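# Carry ball to the other cup, restore frame on rests

## Task

Carry the ball from its current post's cup into the cup on the other post, and set the frame back where it belongs, sitting on its rests.

## Robot and tools

Robots: three identical i2rt Big YAM arms, arm1, arm2 and arm3. Each has six revolute joints, a two-finger gripper and a wrist camera (arm1_cam_wrist, arm2_cam_wrist, arm3_cam_wrist). Two fixed room cameras also exist: cam_high and cam_low. Calibrated feet (scene frame, metres): arm1 at (1.453, 0.001, 0.802), arm2 at (-0.723, 1.256, 0.793), arm3 at (-0.733, -1.253, 0.780). Each foot faces along its own +x. The hand reaches roughly 1.0 m from the joint1 axis.

Frame: one shared scene frame, origin on the floor, +z up, distances in metres. The hand point lies between the finger pads, about 1 cm behind the tips; fingers point along the hand's +z, and open and close along its y. Reported hand positions may be off, especially far out, and hands often settle a centimetre or more from the commanded pose.

Joints (absolute targets, radians unless noted): joint1_rad -2.879..2.879 (yaw about foot, positive is counter-clockwise seen from above, 0 points along the foot's +x); joint2_rad 0..3.141 (shoulder, 0 = upper arm back and about level, positive lifts it up then forward); joint3_rad 0..3.019 (elbow, 0 = folded, positive opens); joint4_rad -1.692..1.57 (hand pitch, positive tips the fingers up); joint5_rad -1.57..1.57 (sideways swing, positive toward the arm's right); joint6_rad -2.094..2.094 (roll, positive clockwise viewed from behind the hand); gripper_m 0..0.093 metres of fingertip gap. Each joint moves at its own rate, so a joint-space move can sweep the hand along a wide curve.

Tool move: arguments arm1, arm2, arm3 (each optional, one object per robot) plus cameras. A robot not named receives nothing new but may keep pushing toward earlier targets. Each robot object can contain:
- joints: a map from joint name to an absolute target (names above).
- min_time_s: 0.1 to 8 s, a lower bound on how long that robot's joint motions take; only allowed alongside joints.
- target: one list of seven numbers [x, y, z, qw, qx, qy, qz], an absolute hand pose in the scene frame (metres and a unit quaternion), matching the printed hand line. The hand travels in a straight line from its current hand_target toward it. When target is used, joints may only contain gripper_m.
- speed: peak path speed in m/s, 0.002 to 0.5, default 0.25; rotation capped at twice that in rad/s; refused without target.
All motions in one call begin together; all hand paths in a call finish together, paced by the slowest. Paths run 0.5 to 10 s and stop short if longer; an action cannot exceed 15 s. Each step the path pose is clipped to 100 mm and 20 degrees from the measured hand. Paths ignore obstacles and other arms; hands lag, drift, and can overspeed near full stretch. cameras: a list of names or ["all"]; [] gives none; omitted gives none after an action, all after an empty call. An empty move returns full state, images and the scene number.

Tool wait: seconds (0 to 10), optional cameras; commands nothing and returns state.

Tool zoom_image: camera (one of the five names) and region [x0, y0, x1, y1] in pixels of that camera's newest image, top-left origin, at most 504 by 504. Images are 896x504.

Tool finished_scene: scene = the number of the scene being ended. Irreversible; make no further calls in that reply. The goal must hold without the robots afterward.

Reading results: a "move" line lists each arm sent motion with "done" or its worst status. joint_status and hand_status per motion: off_target (stopped short, may still push), time_out (joints keep nearby targets and keep pushing; on_its_own lists those not yet there; send the reported position to relieve them), not_followed (a safety check withheld the command; "joint command not followed" or "pose unreachable" appears; gripper commands still execute; the arm may keep trying until new targets are sent). "held at" in on_its_own is the current target, not the reading. Robots in "as last shown" were not commanded; their omitted lines are unchanged. hand_target is the pose the drives now aim for. Joint velocities are in joint order (rad/s, gripper m/s); "within noise" means still. Torques are in joint order, include gravity, have per-arm offsets, and joints 3 and 4 wrap at ±28 N m. Camera images may be slightly older than the state. Tolerances for done: ±0.045, 0.14, 0.09, 0.055, 0.03, 0.035 rad, gripper ±0.003 m.

Gripper: reads 0.000 to 0.003 when closed on nothing; in free air reads up to 0.003 wider than the true gap. Gripping a hard part it may read up to 0.005 narrower (or 0.002 wider). Full force (about 50 to 64 N per pad) comes about 0.005 below the touch reading, deeper for small, round or soft items. Release with a target clearly above the reading.

Careful: a hard squeeze or collision between two arms fails the scene, including one gripper clamping another's fingers; the safety check can be late and permits fingers, housings and wrist cameras to meet. Arms do not wait for each other. Do not knock objects off the work area or onto the floor, do not slam into fixed or heavy items, and avoid dropping parts from height or releasing them while moving. Objects may occasionally be nudged by outside disturbances. Motors heat when holding loads, stretched out, or pushing against something; MOTOR HOT warns at 85 °C, and at 100 °C the arm goes limp for 30 to 60 s or more (OVER-TEMPERATURE FAULT, keys read limit_stop_at_motor_heat; resend targets afterward). The scene keeps running while you compose replies, holding the last commands.

Each tool is called after "Call:" as name(argument=value, ...), one argument or row to a line, values as JSON.

## Session

Call:
move(
)

Scene clock: 0.00 s.
Joint torques (N m): no reading
Motor temperatures (°C): arm1=[31 26 28 24 27 28 25] | arm2=[25 27 26 27 26 23 28] | arm3=[29 27 23 27 27 27 26]
Heat: arm1: hottest joint1_rad 31 °C; arm2: hottest gripper 28 °C; arm3: hottest joint1_rad 29 °C.
Joint velocities: within noise
arm1.joint_positions: joint1_rad=+0.203 joint2_rad=+0.622 joint3_rad=+1.315 joint4_rad=-1.336 joint5_rad=-0.046 joint6_rad=+0.438 gripper_m=+0.09396
arm1.joint_status: not commanded
arm1.hand: x=+1.2095 y=-0.0675 z=+1.3001 quat_wxyz=(-0.162, -0.893, +0.081, +0.411) (m; scene frame)
arm1.hand_target: x=+1.2108 y=-0.0673 z=+1.3148 quat_wxyz=(-0.166, -0.886, +0.080, +0.425) (m; scene frame)
arm1.hand_status: not commanded
arm2.joint_positions: joint1_rad=+0.406 joint2_rad=+0.626 joint3_rad=+1.396 joint4_rad=-1.288 joint5_rad=-0.244 joint6_rad=-0.216 gripper_m=+0.09396
arm2.joint_status: not commanded
arm2.hand: x=-0.5051 y=+1.1628 z=+1.3490 quat_wxyz=(-0.503, -0.101, -0.852, +0.108) (m; scene frame)
arm2.hand_target: x=-0.5076 y=+1.1646 z=+1.3599 quat_wxyz=(-0.512, -0.099, -0.846, +0.113) (m; scene frame)
arm2.hand_status: not commanded
arm3.joint_positions: joint1_rad=-0.063 joint2_rad=+0.628 joint3_rad=+1.351 joint4_rad=-1.201 joint5_rad=-0.068 joint6_rad=-0.044 gripper_m=+0.09396
arm3.joint_status: not commanded
arm3.hand: x=-0.5885 y=-1.0324 z=+1.3255 quat_wxyz=(-0.453, +0.423, -0.743, -0.253) (m; scene frame)
arm3.hand_target: x=-0.5903 y=-1.0348 z=+1.3395 quat_wxyz=(-0.465, +0.419, -0.736, -0.258) (m; scene frame)
arm3.hand_status: not commanded
pictures: arm1_cam_wrist, arm2_cam_wrist, arm3_cam_wrist, cam_high, cam_low

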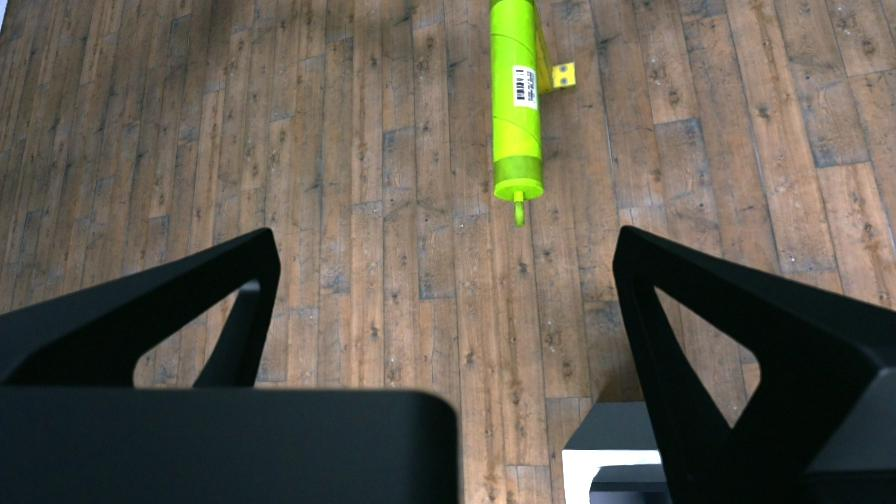

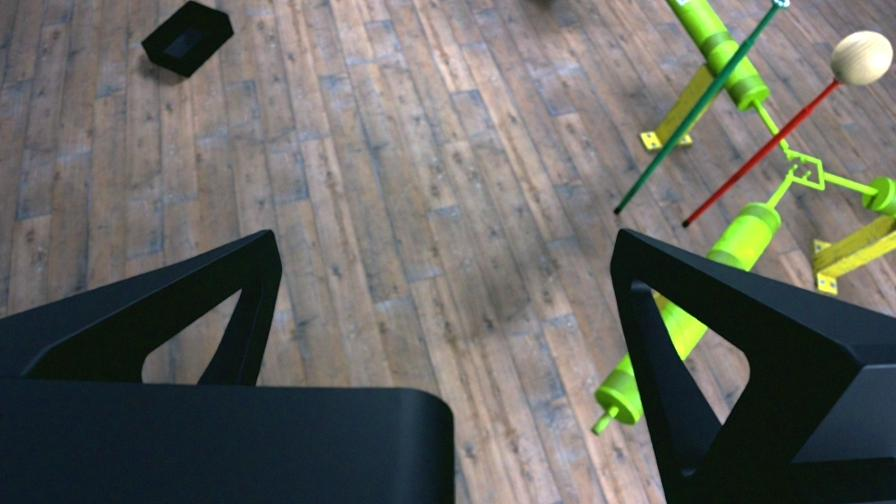

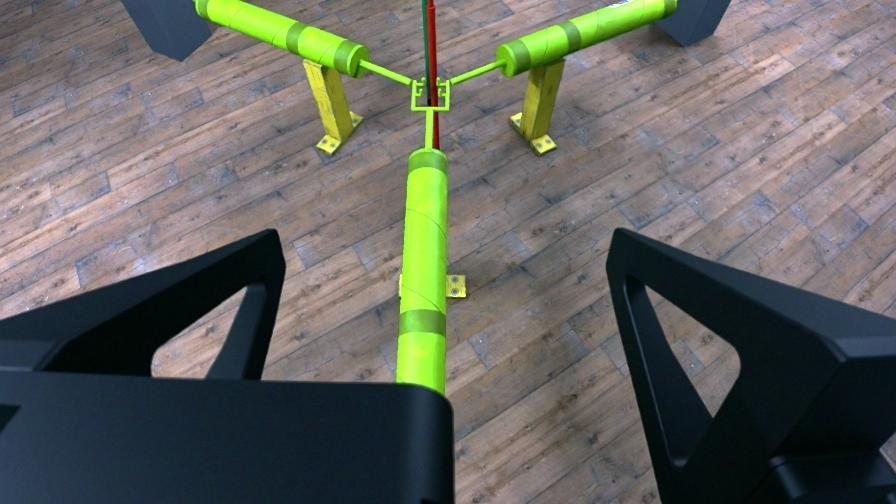

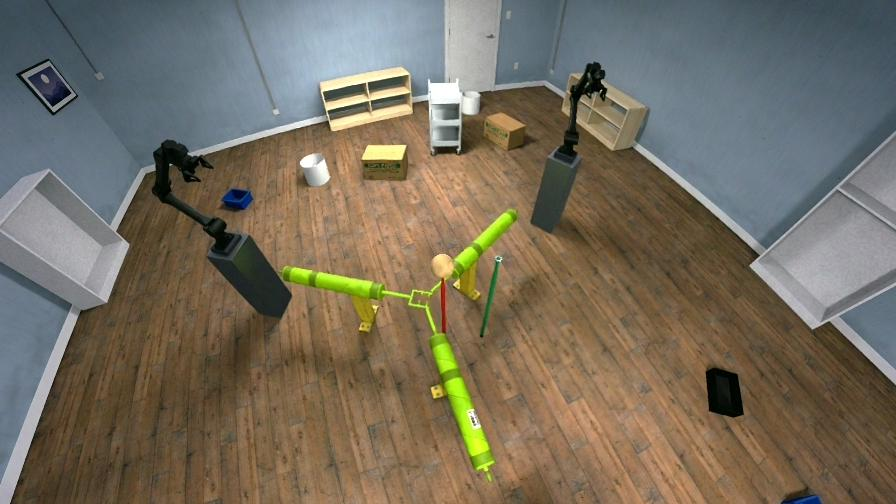

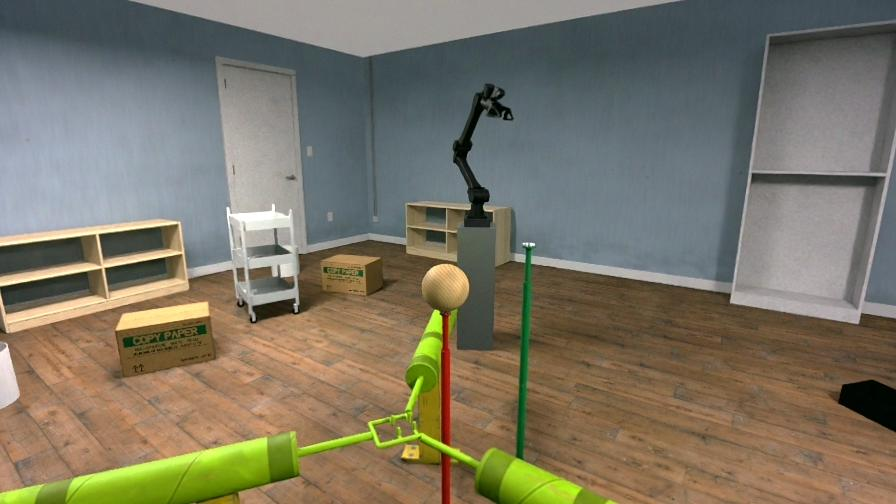

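Call:
zoom_image(
  camera="cam_high",
  region=[270, 200, 530, 490],
)

Call:
zoom_image(
  camera="cam_high",
  region=[380, 240, 520, 340],
)

Call:
zoom_image(
  camera="cam_low",
  region=[340, 360, 540, 504],
)

Call:
zoom_image(
  camera="arm2_cam_wrist",
  region=[600, 0, 896, 240],
)

Call:
zoom_image(
  camera="cam_low",
  region=[400, 230, 560, 330],
)

Call:
zoom_image(
  camera="arm3_cam_wrist",
  region=[330, 0, 530, 170],
)

Scaled by 1.738 from the camera's 896x504 image, which has a finer 1280x720 frame.

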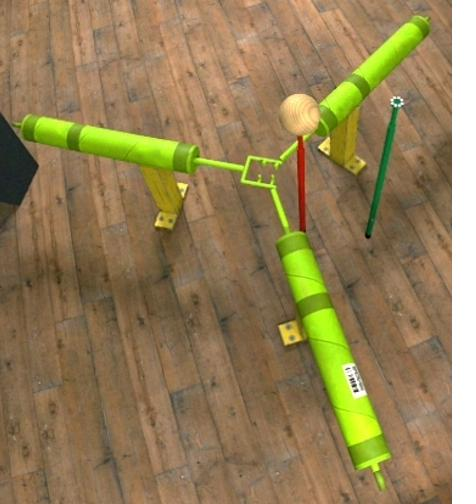

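Scaled by 3.600 from the camera's 896x504 image, which has a finer 1280x720 frame.

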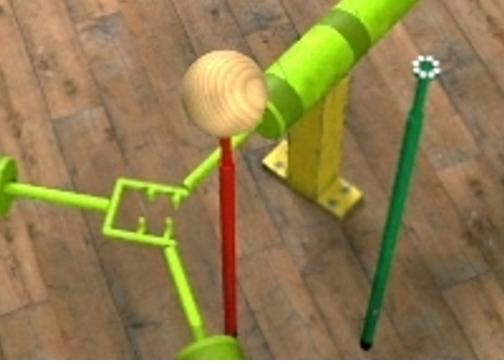

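Scaled by 2.520 from the camera's 896x504 image, which has a finer 1280x720 frame.

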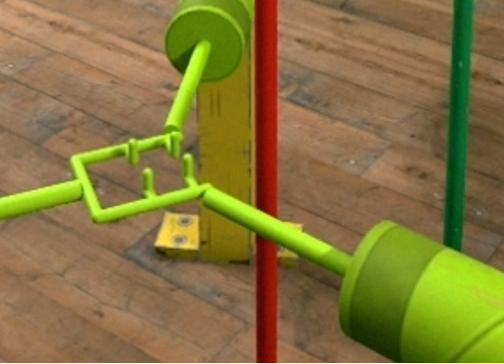

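Scaled by 1.703 from the camera's 896x504 image, which has a finer 1280x720 frame.

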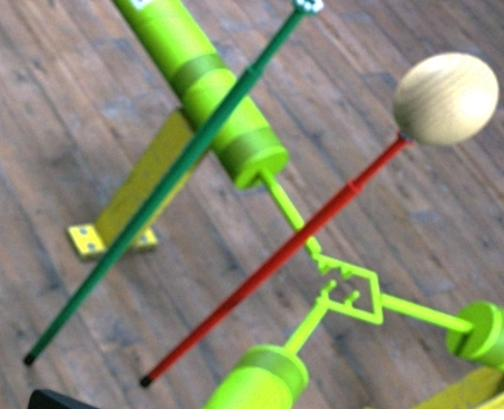

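Scaled by 3.150 from the camera's 896x504 image, which has a finer 1280x720 frame.

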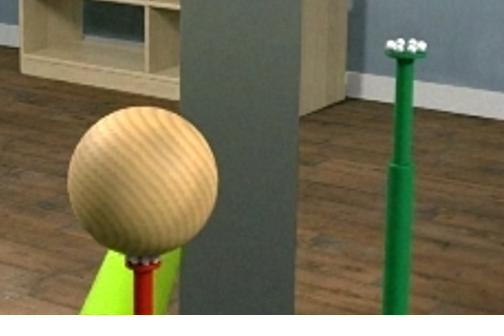

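Scaled by 2.520 from the camera's 896x504 image, which has a finer 1280x720 frame.

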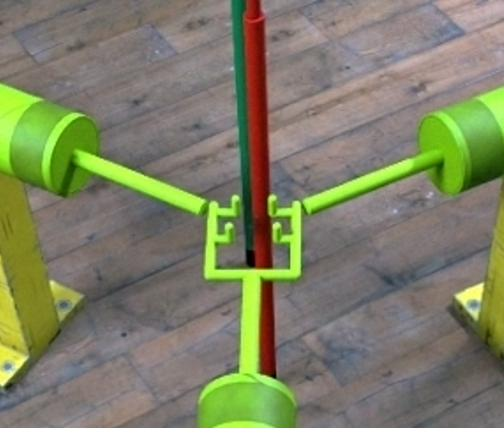

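Call:
zoom_image(
  camera="arm1_cam_wrist",
  region=[460, 0, 620, 240],
)

Call:
zoom_image(
  camera="arm2_cam_wrist",
  region=[580, 340, 720, 450],
)

Call:
zoom_image(
  camera="cam_high",
  region=[260, 240, 340, 310],
)

Call:
zoom_image(
  camera="cam_high",
  region=[450, 430, 530, 500],
)

Scaled by 2.100 from the camera's 896x504 image, which has a finer 1280x720 frame.

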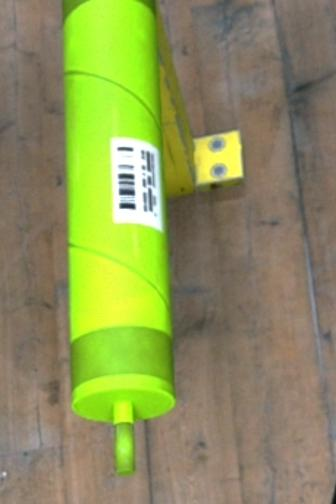

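Scaled by 3.600 from the camera's 896x504 image, which has a finer 1280x720 frame.

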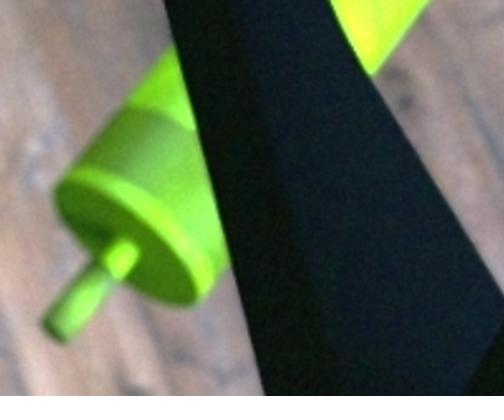

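Scaled by 6.300 from the camera's 896x504 image, which has a finer 1280x720 frame.

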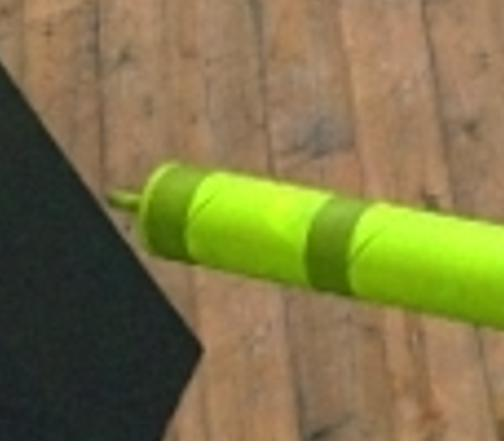

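Scaled by 6.300 from the camera's 896x504 image, which has a finer 1280x720 frame.

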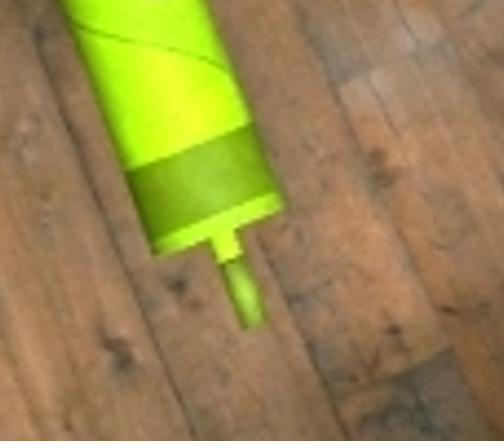

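Call:
move(
  arm1={"target":[0.93,-0.205,0.66,-0.0034,0.966,-0.0127,-0.2588]},
  arm2={"target":[-0.565,0.80,0.66,0.2224,0.4939,0.8302,-0.1323]},
  arm3={"target":[-0.60,-0.99,0.66,0.2258,-0.472,0.8428,0.1265]},
  cameras=["all"],
)

Scene clock: 124.93 s.
Joint torques (N m): arm1=[0.38 -16.67 6.42 1.73 0.31 0.06] | arm2=[0.38 -12.69 4.96 1.22 -0.11 0.12] | arm3=[0.67 -5.3 1.5 2.06 0.18 0.11]
Motor temperatures (°C): arm1=[31 26 39 25 26 26 24] | arm2=[25 27 37 27 25 22 26] | arm3=[28 27 37 27 25 26 25]
Heat: arm1: hottest joint3_rad 39 °C; arm2: hottest joint3_rad 37 °C; arm3: hottest joint3_rad 37 °C.
move: arm1 off_target; arm2 off_target; arm3 done
Joint velocities: within noise
arm1.joint_positions: joint1_rad=+0.404 joint2_rad=+2.109 joint3_rad=+0.977 joint4_rad=+0.001 joint5_rad=+0.223 joint6_rad=+0.432 gripper_m=+0.09396
arm1.joint_status: not commanded
arm1.hand: x=+0.9475 y=-0.1894 z=+0.6486 quat_wxyz=(+0.012, -0.971, +0.022, +0.237) (m; scene frame)
arm1.hand_target: x=+0.9308 y=-0.2048 z=+0.6606 quat_wxyz=(+0.003, -0.966, +0.013, +0.259) (m; scene frame)
arm1.hand_status: off_target (0.026 m and 3.0 deg from the pose sent, 0.712 m and 28.2 deg at the start)
arm2.joint_positions: joint1_rad=-0.255 joint2_rad=+1.998 joint3_rad=+0.725 joint4_rad=+0.183 joint5_rad=-0.100 joint6_rad=-0.187 gripper_m=+0.09396
arm2.joint_status: not commanded
arm2.hand: x=-0.5650 y=+0.8140 z=+0.6636 quat_wxyz=(-0.217, -0.486, -0.837, +0.127) (m; scene frame)
arm2.hand_target: x=-0.5652 y=+0.8005 z=+0.6603 quat_wxyz=(-0.222, -0.494, -0.830, +0.132) (m; scene frame)
arm2.hand_status: off_target (0.014 m and 1.6 deg from the pose sent, 0.781 m and 56.0 deg at the start)
arm3.joint_positions: joint1_rad=+0.119 joint2_rad=+1.820 joint3_rad=+0.218 joint4_rad=+0.548 joint5_rad=+0.058 joint6_rad=+0.093 gripper_m=+0.09396
arm3.joint_status: not commanded
arm3.hand: x=-0.5997 y=-0.9945 z=+0.6618 quat_wxyz=(-0.223, +0.473, -0.844, -0.123) (m; scene frame)
arm3.hand_target: x=-0.6000 y=-0.9901 z=+0.6601 quat_wxyz=(-0.226, +0.472, -0.843, -0.126) (m; scene frame)
arm3.hand_status: done (0.005 m and 0.5 deg from the pose sent, 0.667 m and 32.5 deg at the start)
pictures: arm1_cam_wrist, arm2_cam_wrist, arm3_cam_wrist, cam_high, cam_low
camera_calibration:
arm1_cam_wrist: T_world_to_cam=[[0.0528711, 0.997975, 0.0353598, 0.11404], [0.986467, -0.0576992, 0.153475, -1.04397], [0.155205, 0.0267669, -0.98752, 0.625025], [0, 0, 0, 1]] pos_world=[0.926801, -0.190775, 0.773414]
arm2_cam_wrist: T_world_to_cam=[[-0.870726, -0.491756, 0.00358171, -0.0956245], [-0.488508, 0.865766, 0.108673, -1.04621], [-0.0565415, 0.0928747, -0.994071, 0.677578], [0, 0, 0, 1]] pos_world=[-0.556034, 0.79582, 0.787598]
arm3_cam_wrist: T_world_to_cam=[[0.856225, -0.516591, 0.00343334, -0.00276094], [-0.513282, -0.849949, 0.118863, -1.22965], [-0.0584855, -0.103536, -0.992905, 0.646898], [0, 0, 0, 1]] pos_world=[-0.590961, -0.979593, 0.788478]

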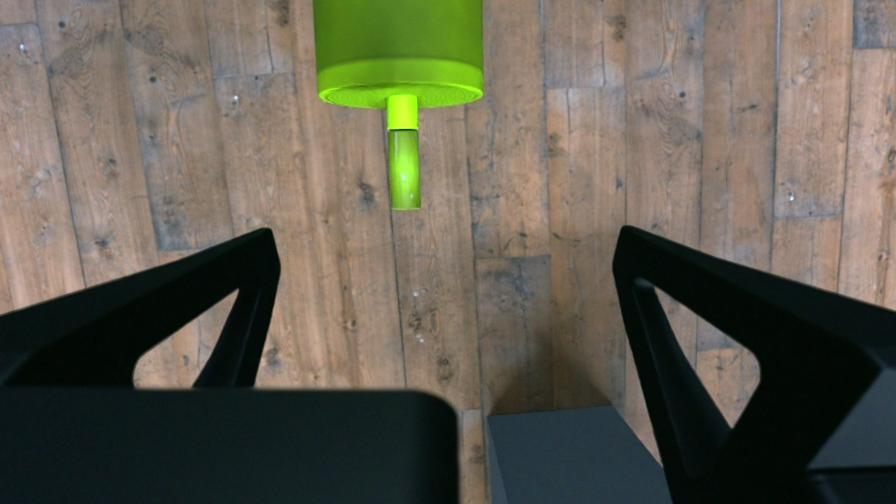

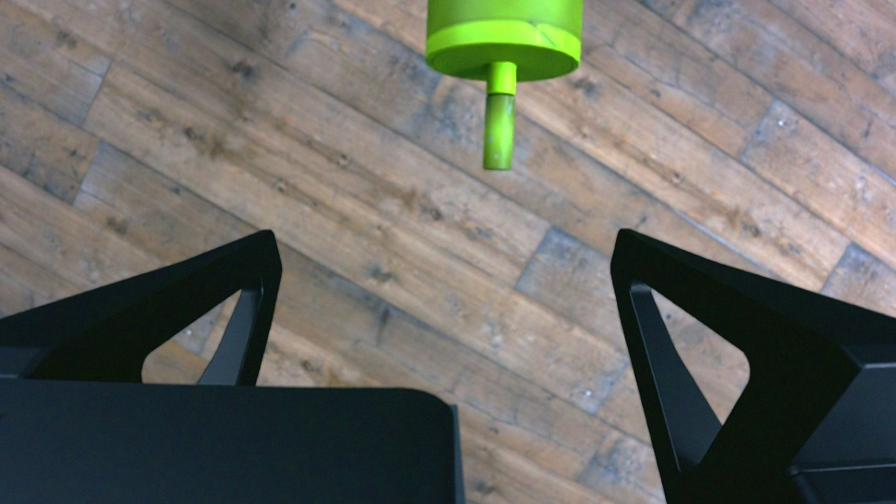

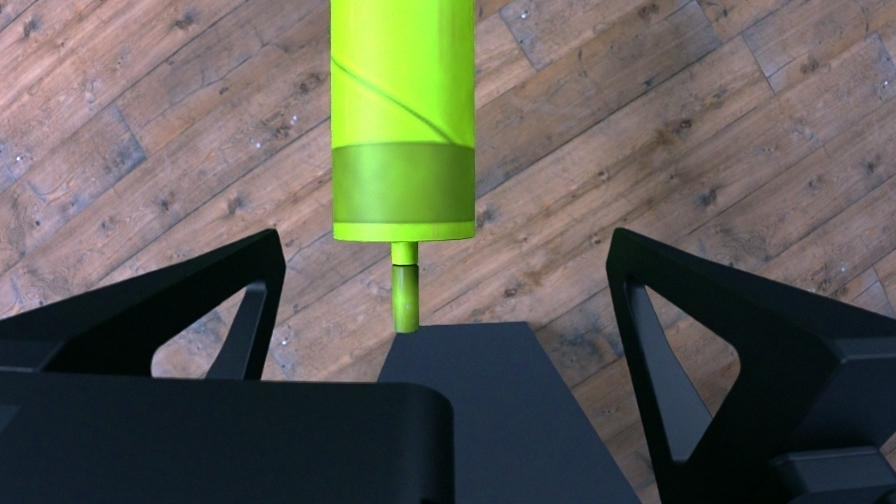

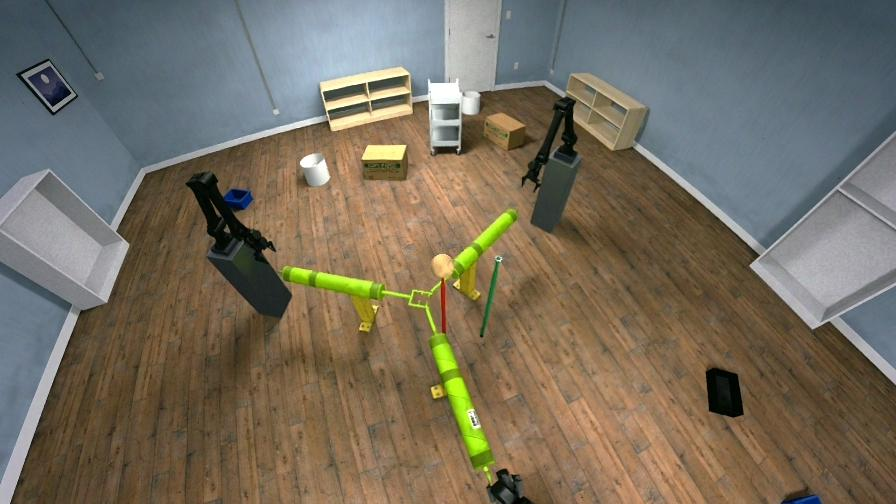

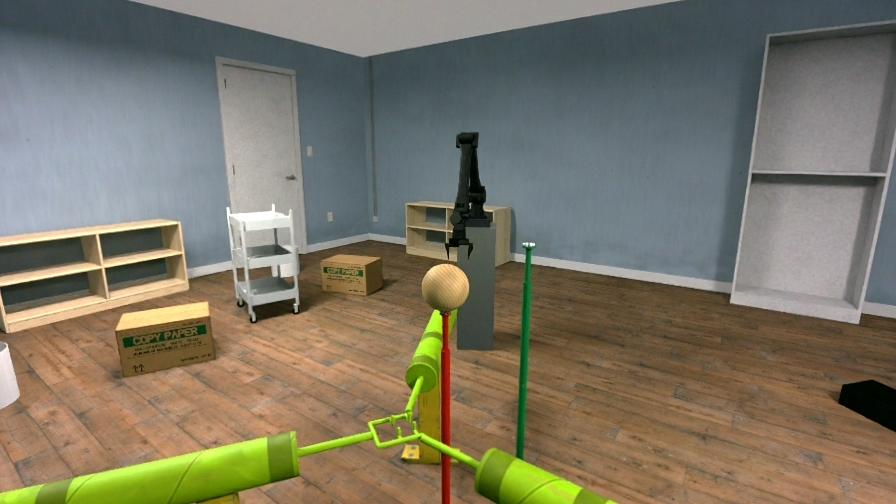

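Call:
move(
  arm1={"target":[0.92,-0.207,0.53,-0.0054,0.9658,-0.0202,-0.2588]},
  arm2={"target":[-0.5644,0.738,0.53,0.2214,0.5004,0.8263,-0.1341]},
  arm3={"target":[-0.6532,-1.027,0.53,0,-0.4818,0.8763,0]},
  cameras=["all"],
)

Scene clock: 159.90 s.
Joint torques (N m): arm1=[0.21 -18.02 4.3 1.78 0.31 0.18] | arm2=[0.32 -16.03 3.58 1.21 -0.3 -0.07] | arm3=[0.67 -7.88 -1.02 0.14 -0.01 0.11]
Motor temperatures (°C): arm1=[31 28 35 24 26 26 24] | arm2=[25 31 33 27 24 22 26] | arm3=[28 27 30 27 25 26 24]
Heat: arm1: hottest joint3_rad 35 °C; arm2: hottest joint3_rad 33 °C; arm3: hottest joint3_rad 30 °C.
move: arm1 off_target; arm2 off_target; arm3 done
Joint velocities: within noise
arm1.joint_positions: joint1_rad=+0.404 joint2_rad=+2.453 joint3_rad=+1.131 joint4_rad=+0.197 joint5_rad=+0.229 joint6_rad=+0.432 gripper_m=+0.09396
arm1.joint_status: not commanded
arm1.hand: x=+0.9340 y=-0.1941 z=+0.5227 quat_wxyz=(+0.014, -0.970, +0.023, +0.241) (m; scene frame)
arm1.hand_target: x=+0.9204 y=-0.2069 z=+0.5305 quat_wxyz=(+0.005, -0.966, +0.020, +0.259) (m; scene frame)
arm1.hand_status: off_target (0.020 m and 2.4 deg from the pose sent, 0.123 m and 2.7 deg at the start)
arm2.joint_positions: joint1_rad=-0.291 joint2_rad=+2.413 joint3_rad=+1.018 joint4_rad=+0.316 joint5_rad=-0.105 joint6_rad=-0.187 gripper_m=+0.09396
arm2.joint_status: not commanded
arm2.hand: x=-0.5616 y=+0.7438 z=+0.5396 quat_wxyz=(-0.219, -0.499, -0.828, +0.132) (m; scene frame)
arm2.hand_target: x=-0.5645 y=+0.7382 z=+0.5304 quat_wxyz=(-0.221, -0.500, -0.826, +0.134) (m; scene frame)
arm2.hand_status: off_target (0.012 m and 0.4 deg from the pose sent, 0.154 m and 2.3 deg at the start)
arm3.joint_positions: joint1_rad=+0.212 joint2_rad=+2.263 joint3_rad=+0.494 joint4_rad=+0.226 joint5_rad=+0.004 joint6_rad=+0.217 gripper_m=+0.09396
arm3.joint_status: not commanded
arm3.hand: x=-0.6485 y=-1.0214 z=+0.5348 quat_wxyz=(-0.010, +0.482, -0.876, -0.007) (m; scene frame)
arm3.hand_target: x=-0.6532 y=-1.0272 z=+0.5302 quat_wxyz=(+0.000, +0.482, -0.876, +0.000) (m; scene frame)
arm3.hand_status: done (0.009 m and 1.4 deg from the pose sent, 0.146 m and 29.6 deg at the start)
pictures: arm1_cam_wrist, arm2_cam_wrist, arm3_cam_wrist, cam_high, cam_low
camera_calibration:
arm1_cam_wrist: T_world_to_cam=[[0.055538, 0.997762, 0.0372243, 0.120364], [0.987434, -0.0604111, 0.14603, -1.00911], [0.147952, 0.0286464, -0.98858, 0.510553], [0, 0, 0, 1]] pos_world=[0.914208, -0.195681, 0.647603]
arm2_cam_wrist: T_world_to_cam=[[-0.886622, -0.462493, 0.00109775, -0.156041], [-0.460147, 0.88236, 0.098515, -0.96133], [-0.0465311, 0.0868404, -0.995135, 0.571718], [0, 0, 0, 1]] pos_world=[-0.554101, 0.726423, 0.663813]
arm3_cam_wrist: T_world_to_cam=[[0.8486, -0.528994, -0.00659356, 0.0133187], [-0.430359, -0.697514, 0.572945, -1.29581], [-0.307683, -0.483363, -0.819567, -0.127101], [0, 0, 0, 1]] pos_world=[-0.608074, -0.958238, 0.638349]

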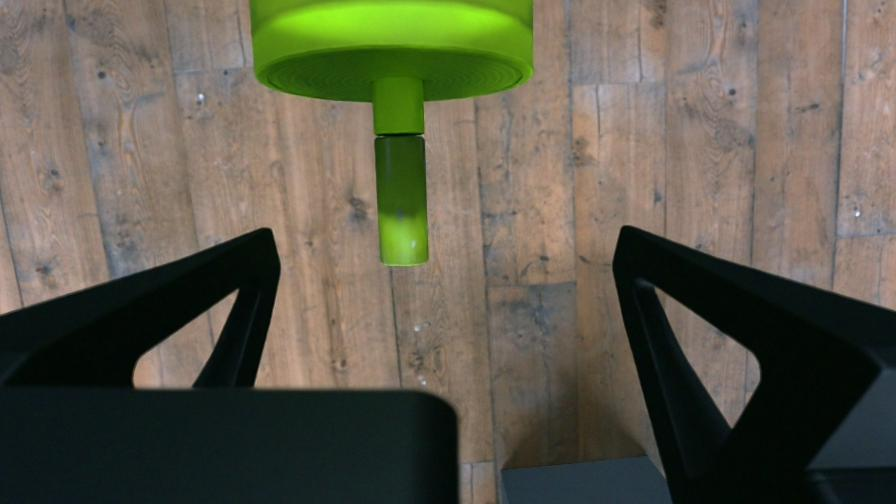

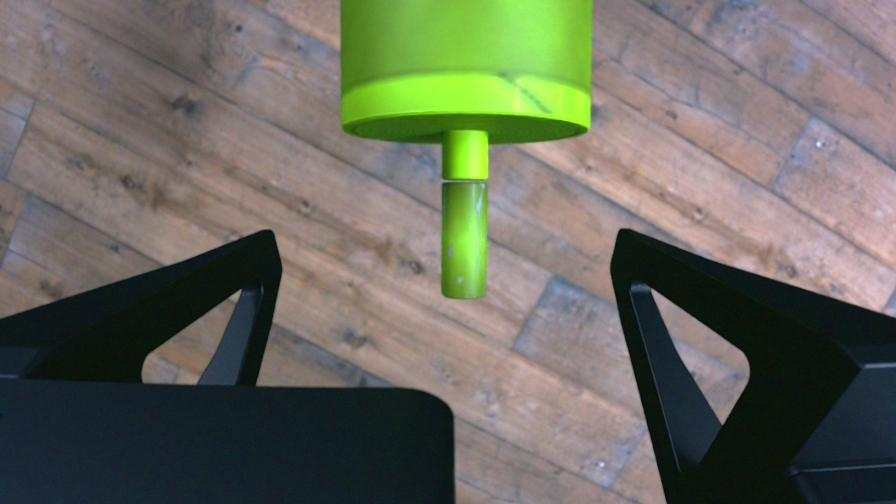

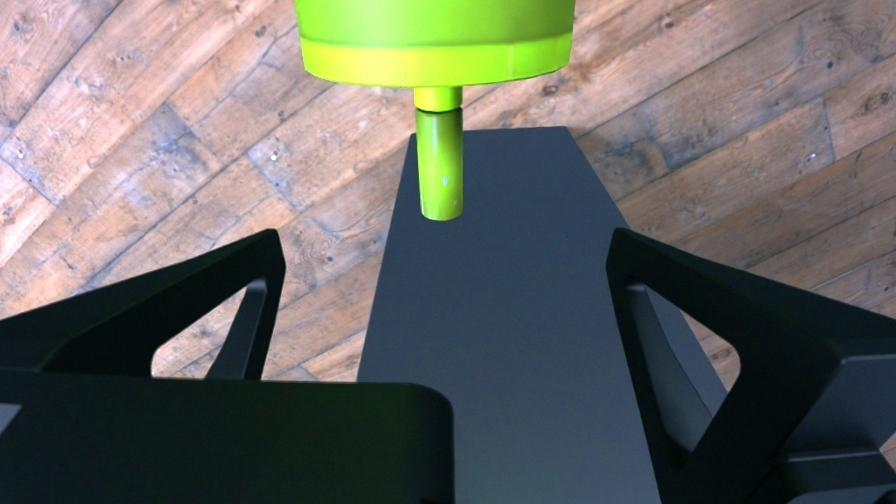

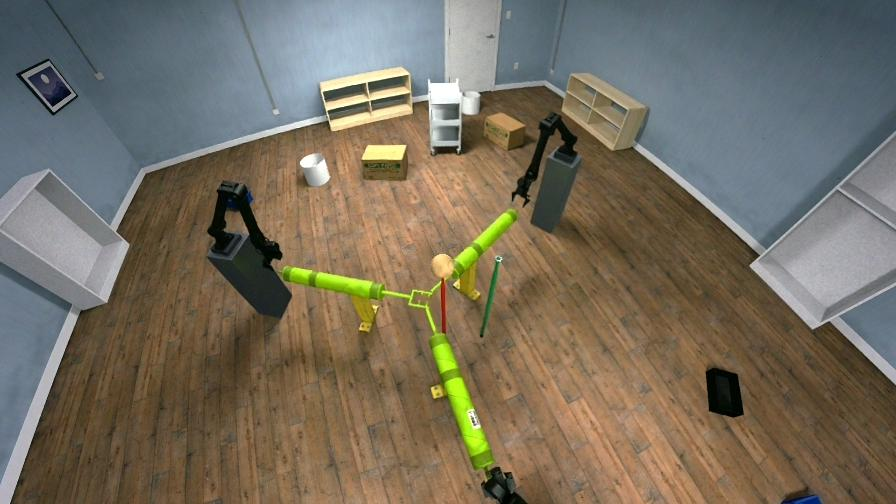

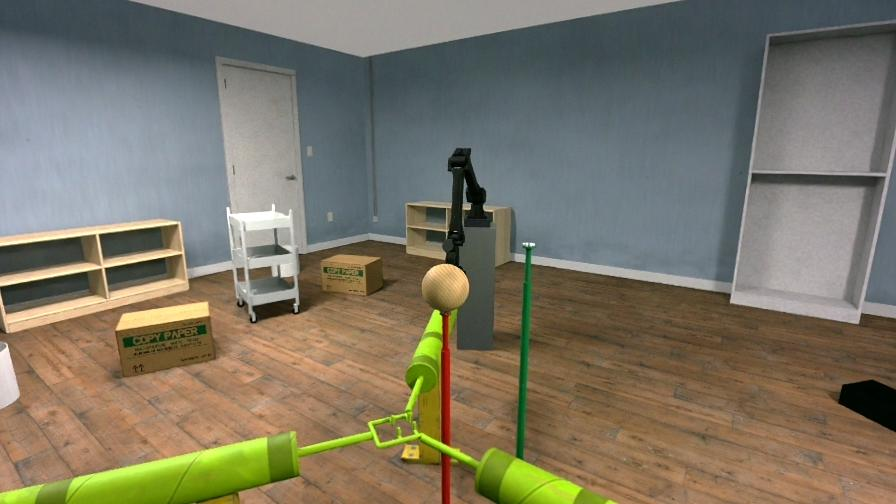

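Call:
move(
  arm1={"target":[0.908,-0.222,0.463,-0.0054,0.9658,-0.0202,-0.2588]},
  arm2={"target":[-0.5715,0.7324,0.446,0.2214,0.5004,0.8263,-0.1341]},
  arm3={"target":[-0.660,-1.035,0.447,0,-0.4818,0.8763,0]},
  cameras=["all"],
)

Scene clock: 178.93 s.
Joint torques (N m): arm1=[0.21 -19.49 3.66 1.57 0.32 0.29] | arm2=[0.5 -17.67 2.39 1.21 -0.31 -0.16] | arm3=[0.73 -8.7 -2.93 0.94 0.01 0.12]
Motor temperatures (°C): arm1=[31 32 34 24 26 26 24] | arm2=[25 33 31 27 24 22 26] | arm3=[28 28 28 27 24 26 24]
Heat: arm1: hottest joint3_rad 34 °C; arm2: hottest joint2_rad 33 °C; arm3: hottest joint1_rad 28 °C.
move: arm1 off_target; arm2 done; arm3 done
Joint velocities: within noise
arm1.joint_positions: joint1_rad=+0.420 joint2_rad=+2.643 joint3_rad=+1.288 joint4_rad=+0.226 joint5_rad=+0.236 joint6_rad=+0.435 gripper_m=+0.09396
arm1.joint_status: not commanded
arm1.hand: x=+0.9224 y=-0.2079 z=+0.4529 quat_wxyz=(+0.015, -0.970, +0.018, +0.241) (m; scene frame)
arm1.hand_target: x=+0.9086 y=-0.2220 z=+0.4633 quat_wxyz=(+0.005, -0.966, +0.020, +0.259) (m; scene frame)
arm1.hand_status: off_target (0.023 m and 2.4 deg from the pose sent, 0.071 m and 2.4 deg at the start)
arm2.joint_positions: joint1_rad=-0.310 joint2_rad=+2.650 joint3_rad=+1.168 joint4_rad=+0.398 joint5_rad=-0.113 joint6_rad=-0.193 gripper_m=+0.09396
arm2.joint_status: not commanded
arm2.hand: x=-0.5686 y=+0.7362 z=+0.4521 quat_wxyz=(-0.219, -0.504, -0.825, +0.129) (m; scene frame)
arm2.hand_target: x=-0.5715 y=+0.7325 z=+0.4462 quat_wxyz=(-0.221, -0.500, -0.826, +0.134) (m; scene frame)
arm2.hand_status: done (0.008 m and 0.8 deg from the pose sent, 0.095 m and 0.5 deg at the start)
arm3.joint_positions: joint1_rad=+0.227 joint2_rad=+2.583 joint3_rad=+0.622 joint4_rad=+0.397 joint5_rad=+0.003 joint6_rad=+0.233 gripper_m=+0.09396
arm3.joint_status: not commanded
arm3.hand: x=-0.6565 y=-1.0325 z=+0.4509 quat_wxyz=(-0.001, +0.482, -0.876, +0.000) (m; scene frame)
arm3.hand_target: x=-0.6599 y=-1.0351 z=+0.4471 quat_wxyz=(+0.000, +0.482, -0.876, +0.000) (m; scene frame)
arm3.hand_status: done (0.006 m and 0.2 deg from the pose sent, 0.090 m and 1.4 deg at the start)
pictures: arm1_cam_wrist, arm2_cam_wrist, arm3_cam_wrist, cam_high, cam_low
camera_calibration:
arm1_cam_wrist: T_world_to_cam=[[0.045406, 0.998033, 0.043235, 0.144087], [0.988024, -0.0512555, 0.14554, -0.986801], [0.14747, 0.0361088, -0.988407, 0.445674], [0, 0, 0, 1]] pos_world=[0.902717, -0.210475, 0.577897]
arm2_cam_wrist: T_world_to_cam=[[-0.891132, -0.453718, -0.00485441, -0.172033], [-0.451797, 0.886268, 0.102022, -0.948855], [-0.041987, 0.0931084, -0.99477, 0.482856], [0, 0, 0, 1]] pos_world=[-0.56172, 0.717927, 0.5763]
arm3_cam_wrist: T_world_to_cam=[[0.847963, -0.53005, -0.00248235, 0.010234], [-0.426482, -0.685042, 0.590618, -1.25156], [-0.314758, -0.499764, -0.806947, -0.230994], [0, 0, 0, 1]] pos_world=[-0.615154, -0.967391, 0.552821]

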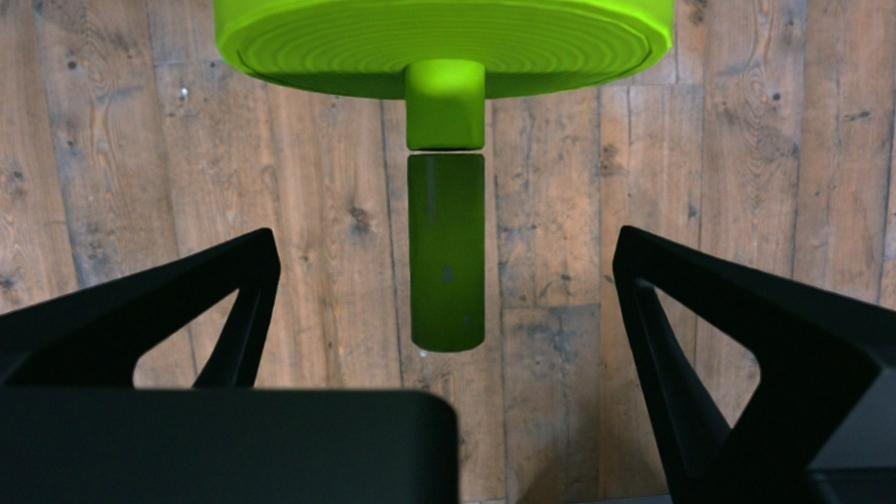

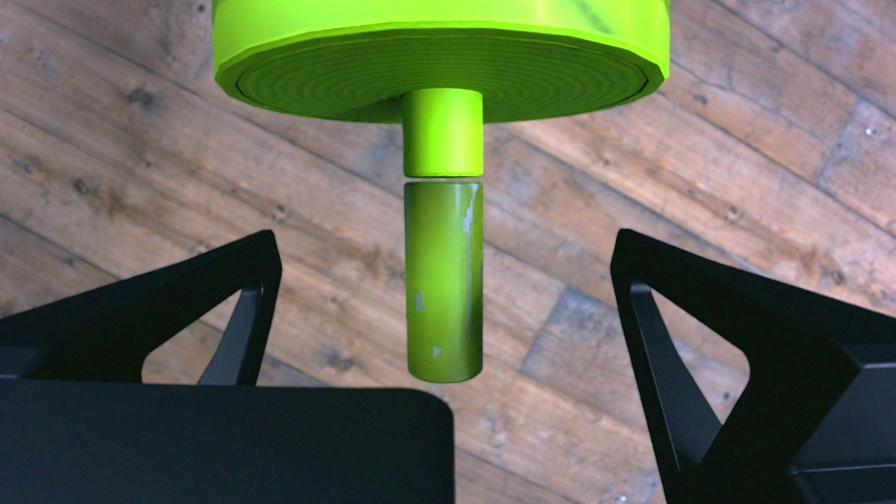

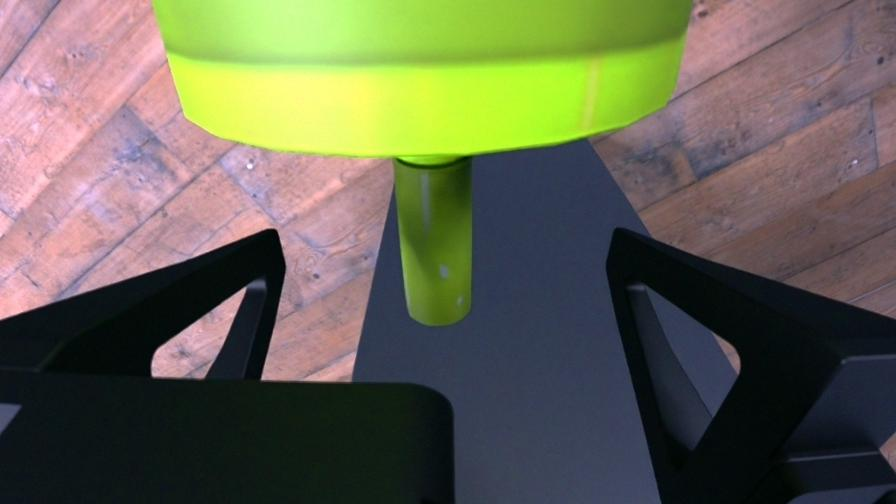

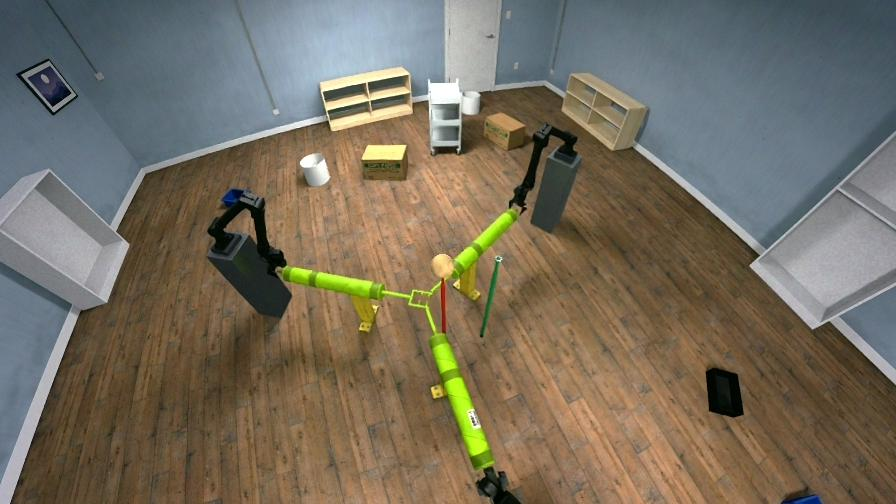

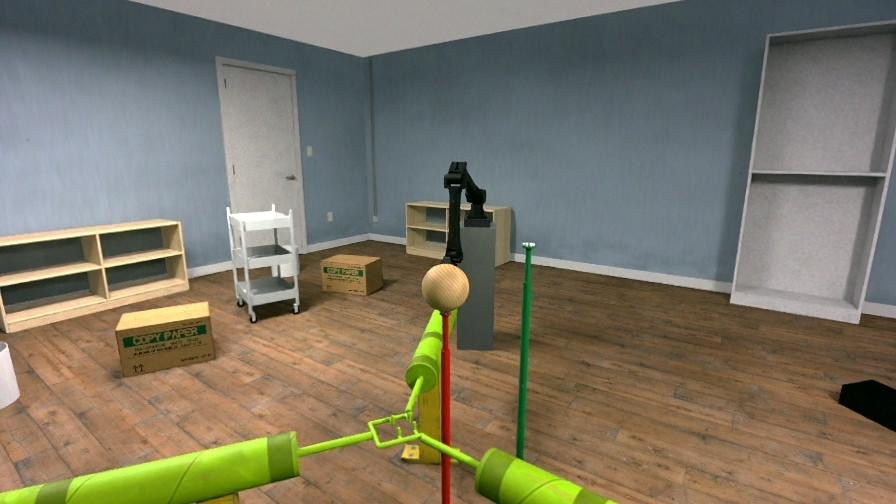

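Call:
move(
  arm1={"joints":{"gripper_m":0.008}},
  arm2={"joints":{"gripper_m":0.008}},
  arm3={"joints":{"gripper_m":0.008}},
  cameras=["arm1_cam_wrist","arm2_cam_wrist","arm3_cam_wrist"],
)

Scene clock: 183.63 s.
Joint torques (N m): arm1=[0.26 -19.66 3.84 1.57 0.21 0.29] | arm2=[0.44 -17.67 2.41 1.21 -0.25 -0.14] | arm3=[0.56 -8.7 -2.93 0.91 0.15 0.12]
Motor temperatures (°C): arm1=[31 32 33 24 26 26 24] | arm2=[25 32 31 27 24 22 26] | arm3=[28 28 28 27 24 26 24]
Heat: arm1: hottest joint3_rad 33 °C; arm2: hottest joint2_rad 32 °C; arm3: hottest joint1_rad 28 °C.
move: arm1 off_target; arm2 off_target; arm3 off_target
Joint velocities: within noise
arm1.joint_positions: joint1_rad=+0.420 joint2_rad=+2.643 joint3_rad=+1.288 joint4_rad=+0.226 joint5_rad=+0.239 joint6_rad=+0.435 gripper_m=+0.01872
arm1.joint_status: gripper_m off_target (ended at +0.01876, target +0.00800)
arm1.hand: x=+0.9222 y=-0.2075 z=+0.4531 quat_wxyz=(+0.016, -0.970, +0.018, +0.242) (m; scene frame)
arm1.hand_target: x=+0.9086 y=-0.2220 z=+0.4633 quat_wxyz=(+0.005, -0.966, +0.020, +0.259) (m; scene frame)
arm1.hand_status: not commanded
arm2.joint_positions: joint1_rad=-0.310 joint2_rad=+2.650 joint3_rad=+1.168 joint4_rad=+0.398 joint5_rad=-0.114 joint6_rad=-0.196 gripper_m=+0.01838
arm2.joint_status: gripper_m off_target (ended at +0.01841, target +0.00800)
arm2.hand: x=-0.5684 y=+0.7362 z=+0.4521 quat_wxyz=(-0.219, -0.503, -0.826, +0.129) (m; scene frame)
arm2.hand_target: x=-0.5715 y=+0.7326 z=+0.4461 quat_wxyz=(-0.221, -0.500, -0.826, +0.134) (m; scene frame)
arm2.hand_status: not commanded
arm3.joint_positions: joint1_rad=+0.229 joint2_rad=+2.583 joint3_rad=+0.622 joint4_rad=+0.399 joint5_rad=+0.000 joint6_rad=+0.233 gripper_m=+0.01693
arm3.joint_status: gripper_m off_target (ended at +0.01697, target +0.00800)
arm3.hand: x=-0.6575 y=-1.0319 z=+0.4509 quat_wxyz=(-0.001, +0.483, -0.876, -0.002) (m; scene frame)
arm3.hand_target: x=-0.6600 y=-1.0351 z=+0.4471 quat_wxyz=(+0.000, +0.482, -0.876, +0.000) (m; scene frame)
arm3.hand_status: not commanded
pictures: arm1_cam_wrist, arm2_cam_wrist, arm3_cam_wrist
camera_calibration:
arm1_cam_wrist: T_world_to_cam=[[0.0466019, 0.997893, 0.0451426, 0.14168], [0.988173, -0.0526629, 0.144014, -0.986256], [0.146088, 0.0378974, -0.988545, 0.44748], [0, 0, 0, 1]] pos_world=[0.902618, -0.210279, 0.577994]
arm2_cam_wrist: T_world_to_cam=[[-0.889825, -0.456279, -0.00449224, -0.169351], [-0.454321, 0.885004, 0.101785, -0.949177], [-0.0424668, 0.0926119, -0.994796, 0.482963], [0, 0, 0, 1]] pos_world=[-0.561414, 0.718026, 0.576301]
arm3_cam_wrist: T_world_to_cam=[[0.848961, -0.528421, -0.00609481, 0.0154435], [-0.423469, -0.687155, 0.590332, -1.25163], [-0.316132, -0.498588, -0.807137, -0.230632], [0, 0, 0, 1]] pos_world=[-0.616049, -0.966895, 0.552821]

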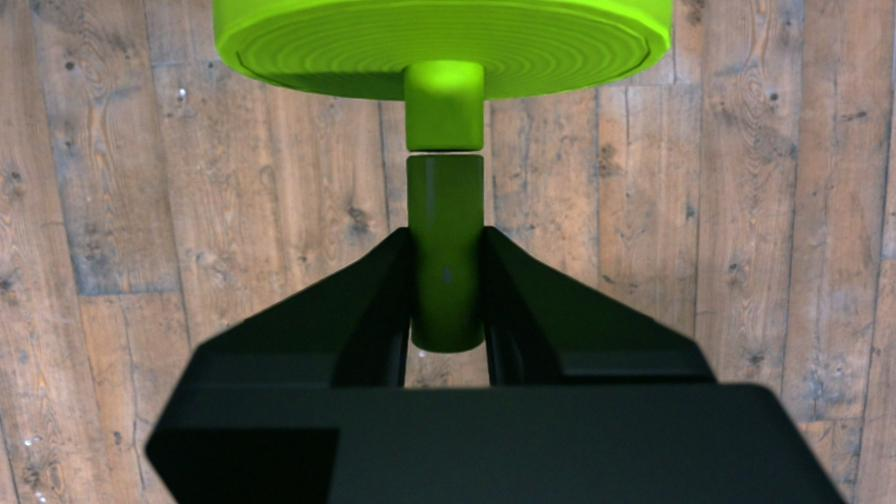

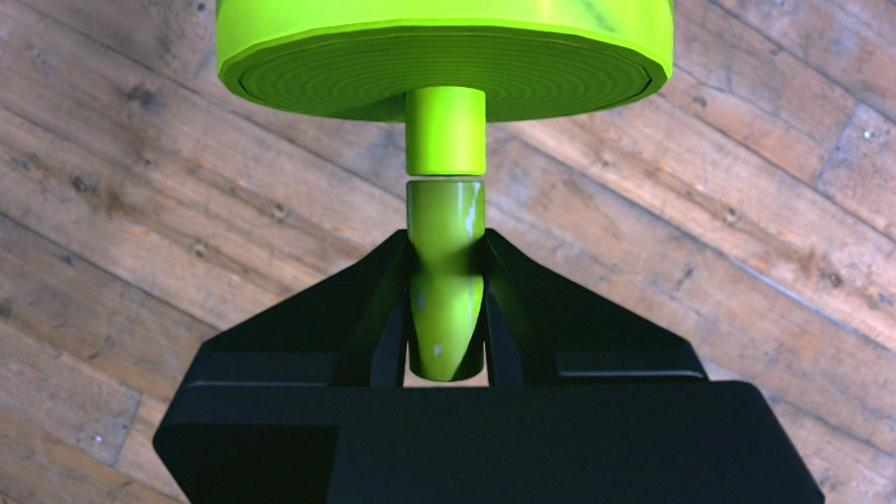

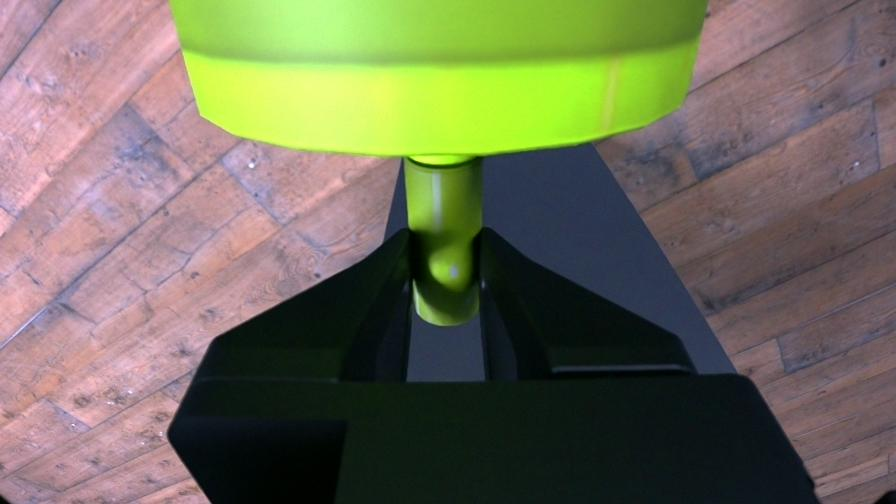

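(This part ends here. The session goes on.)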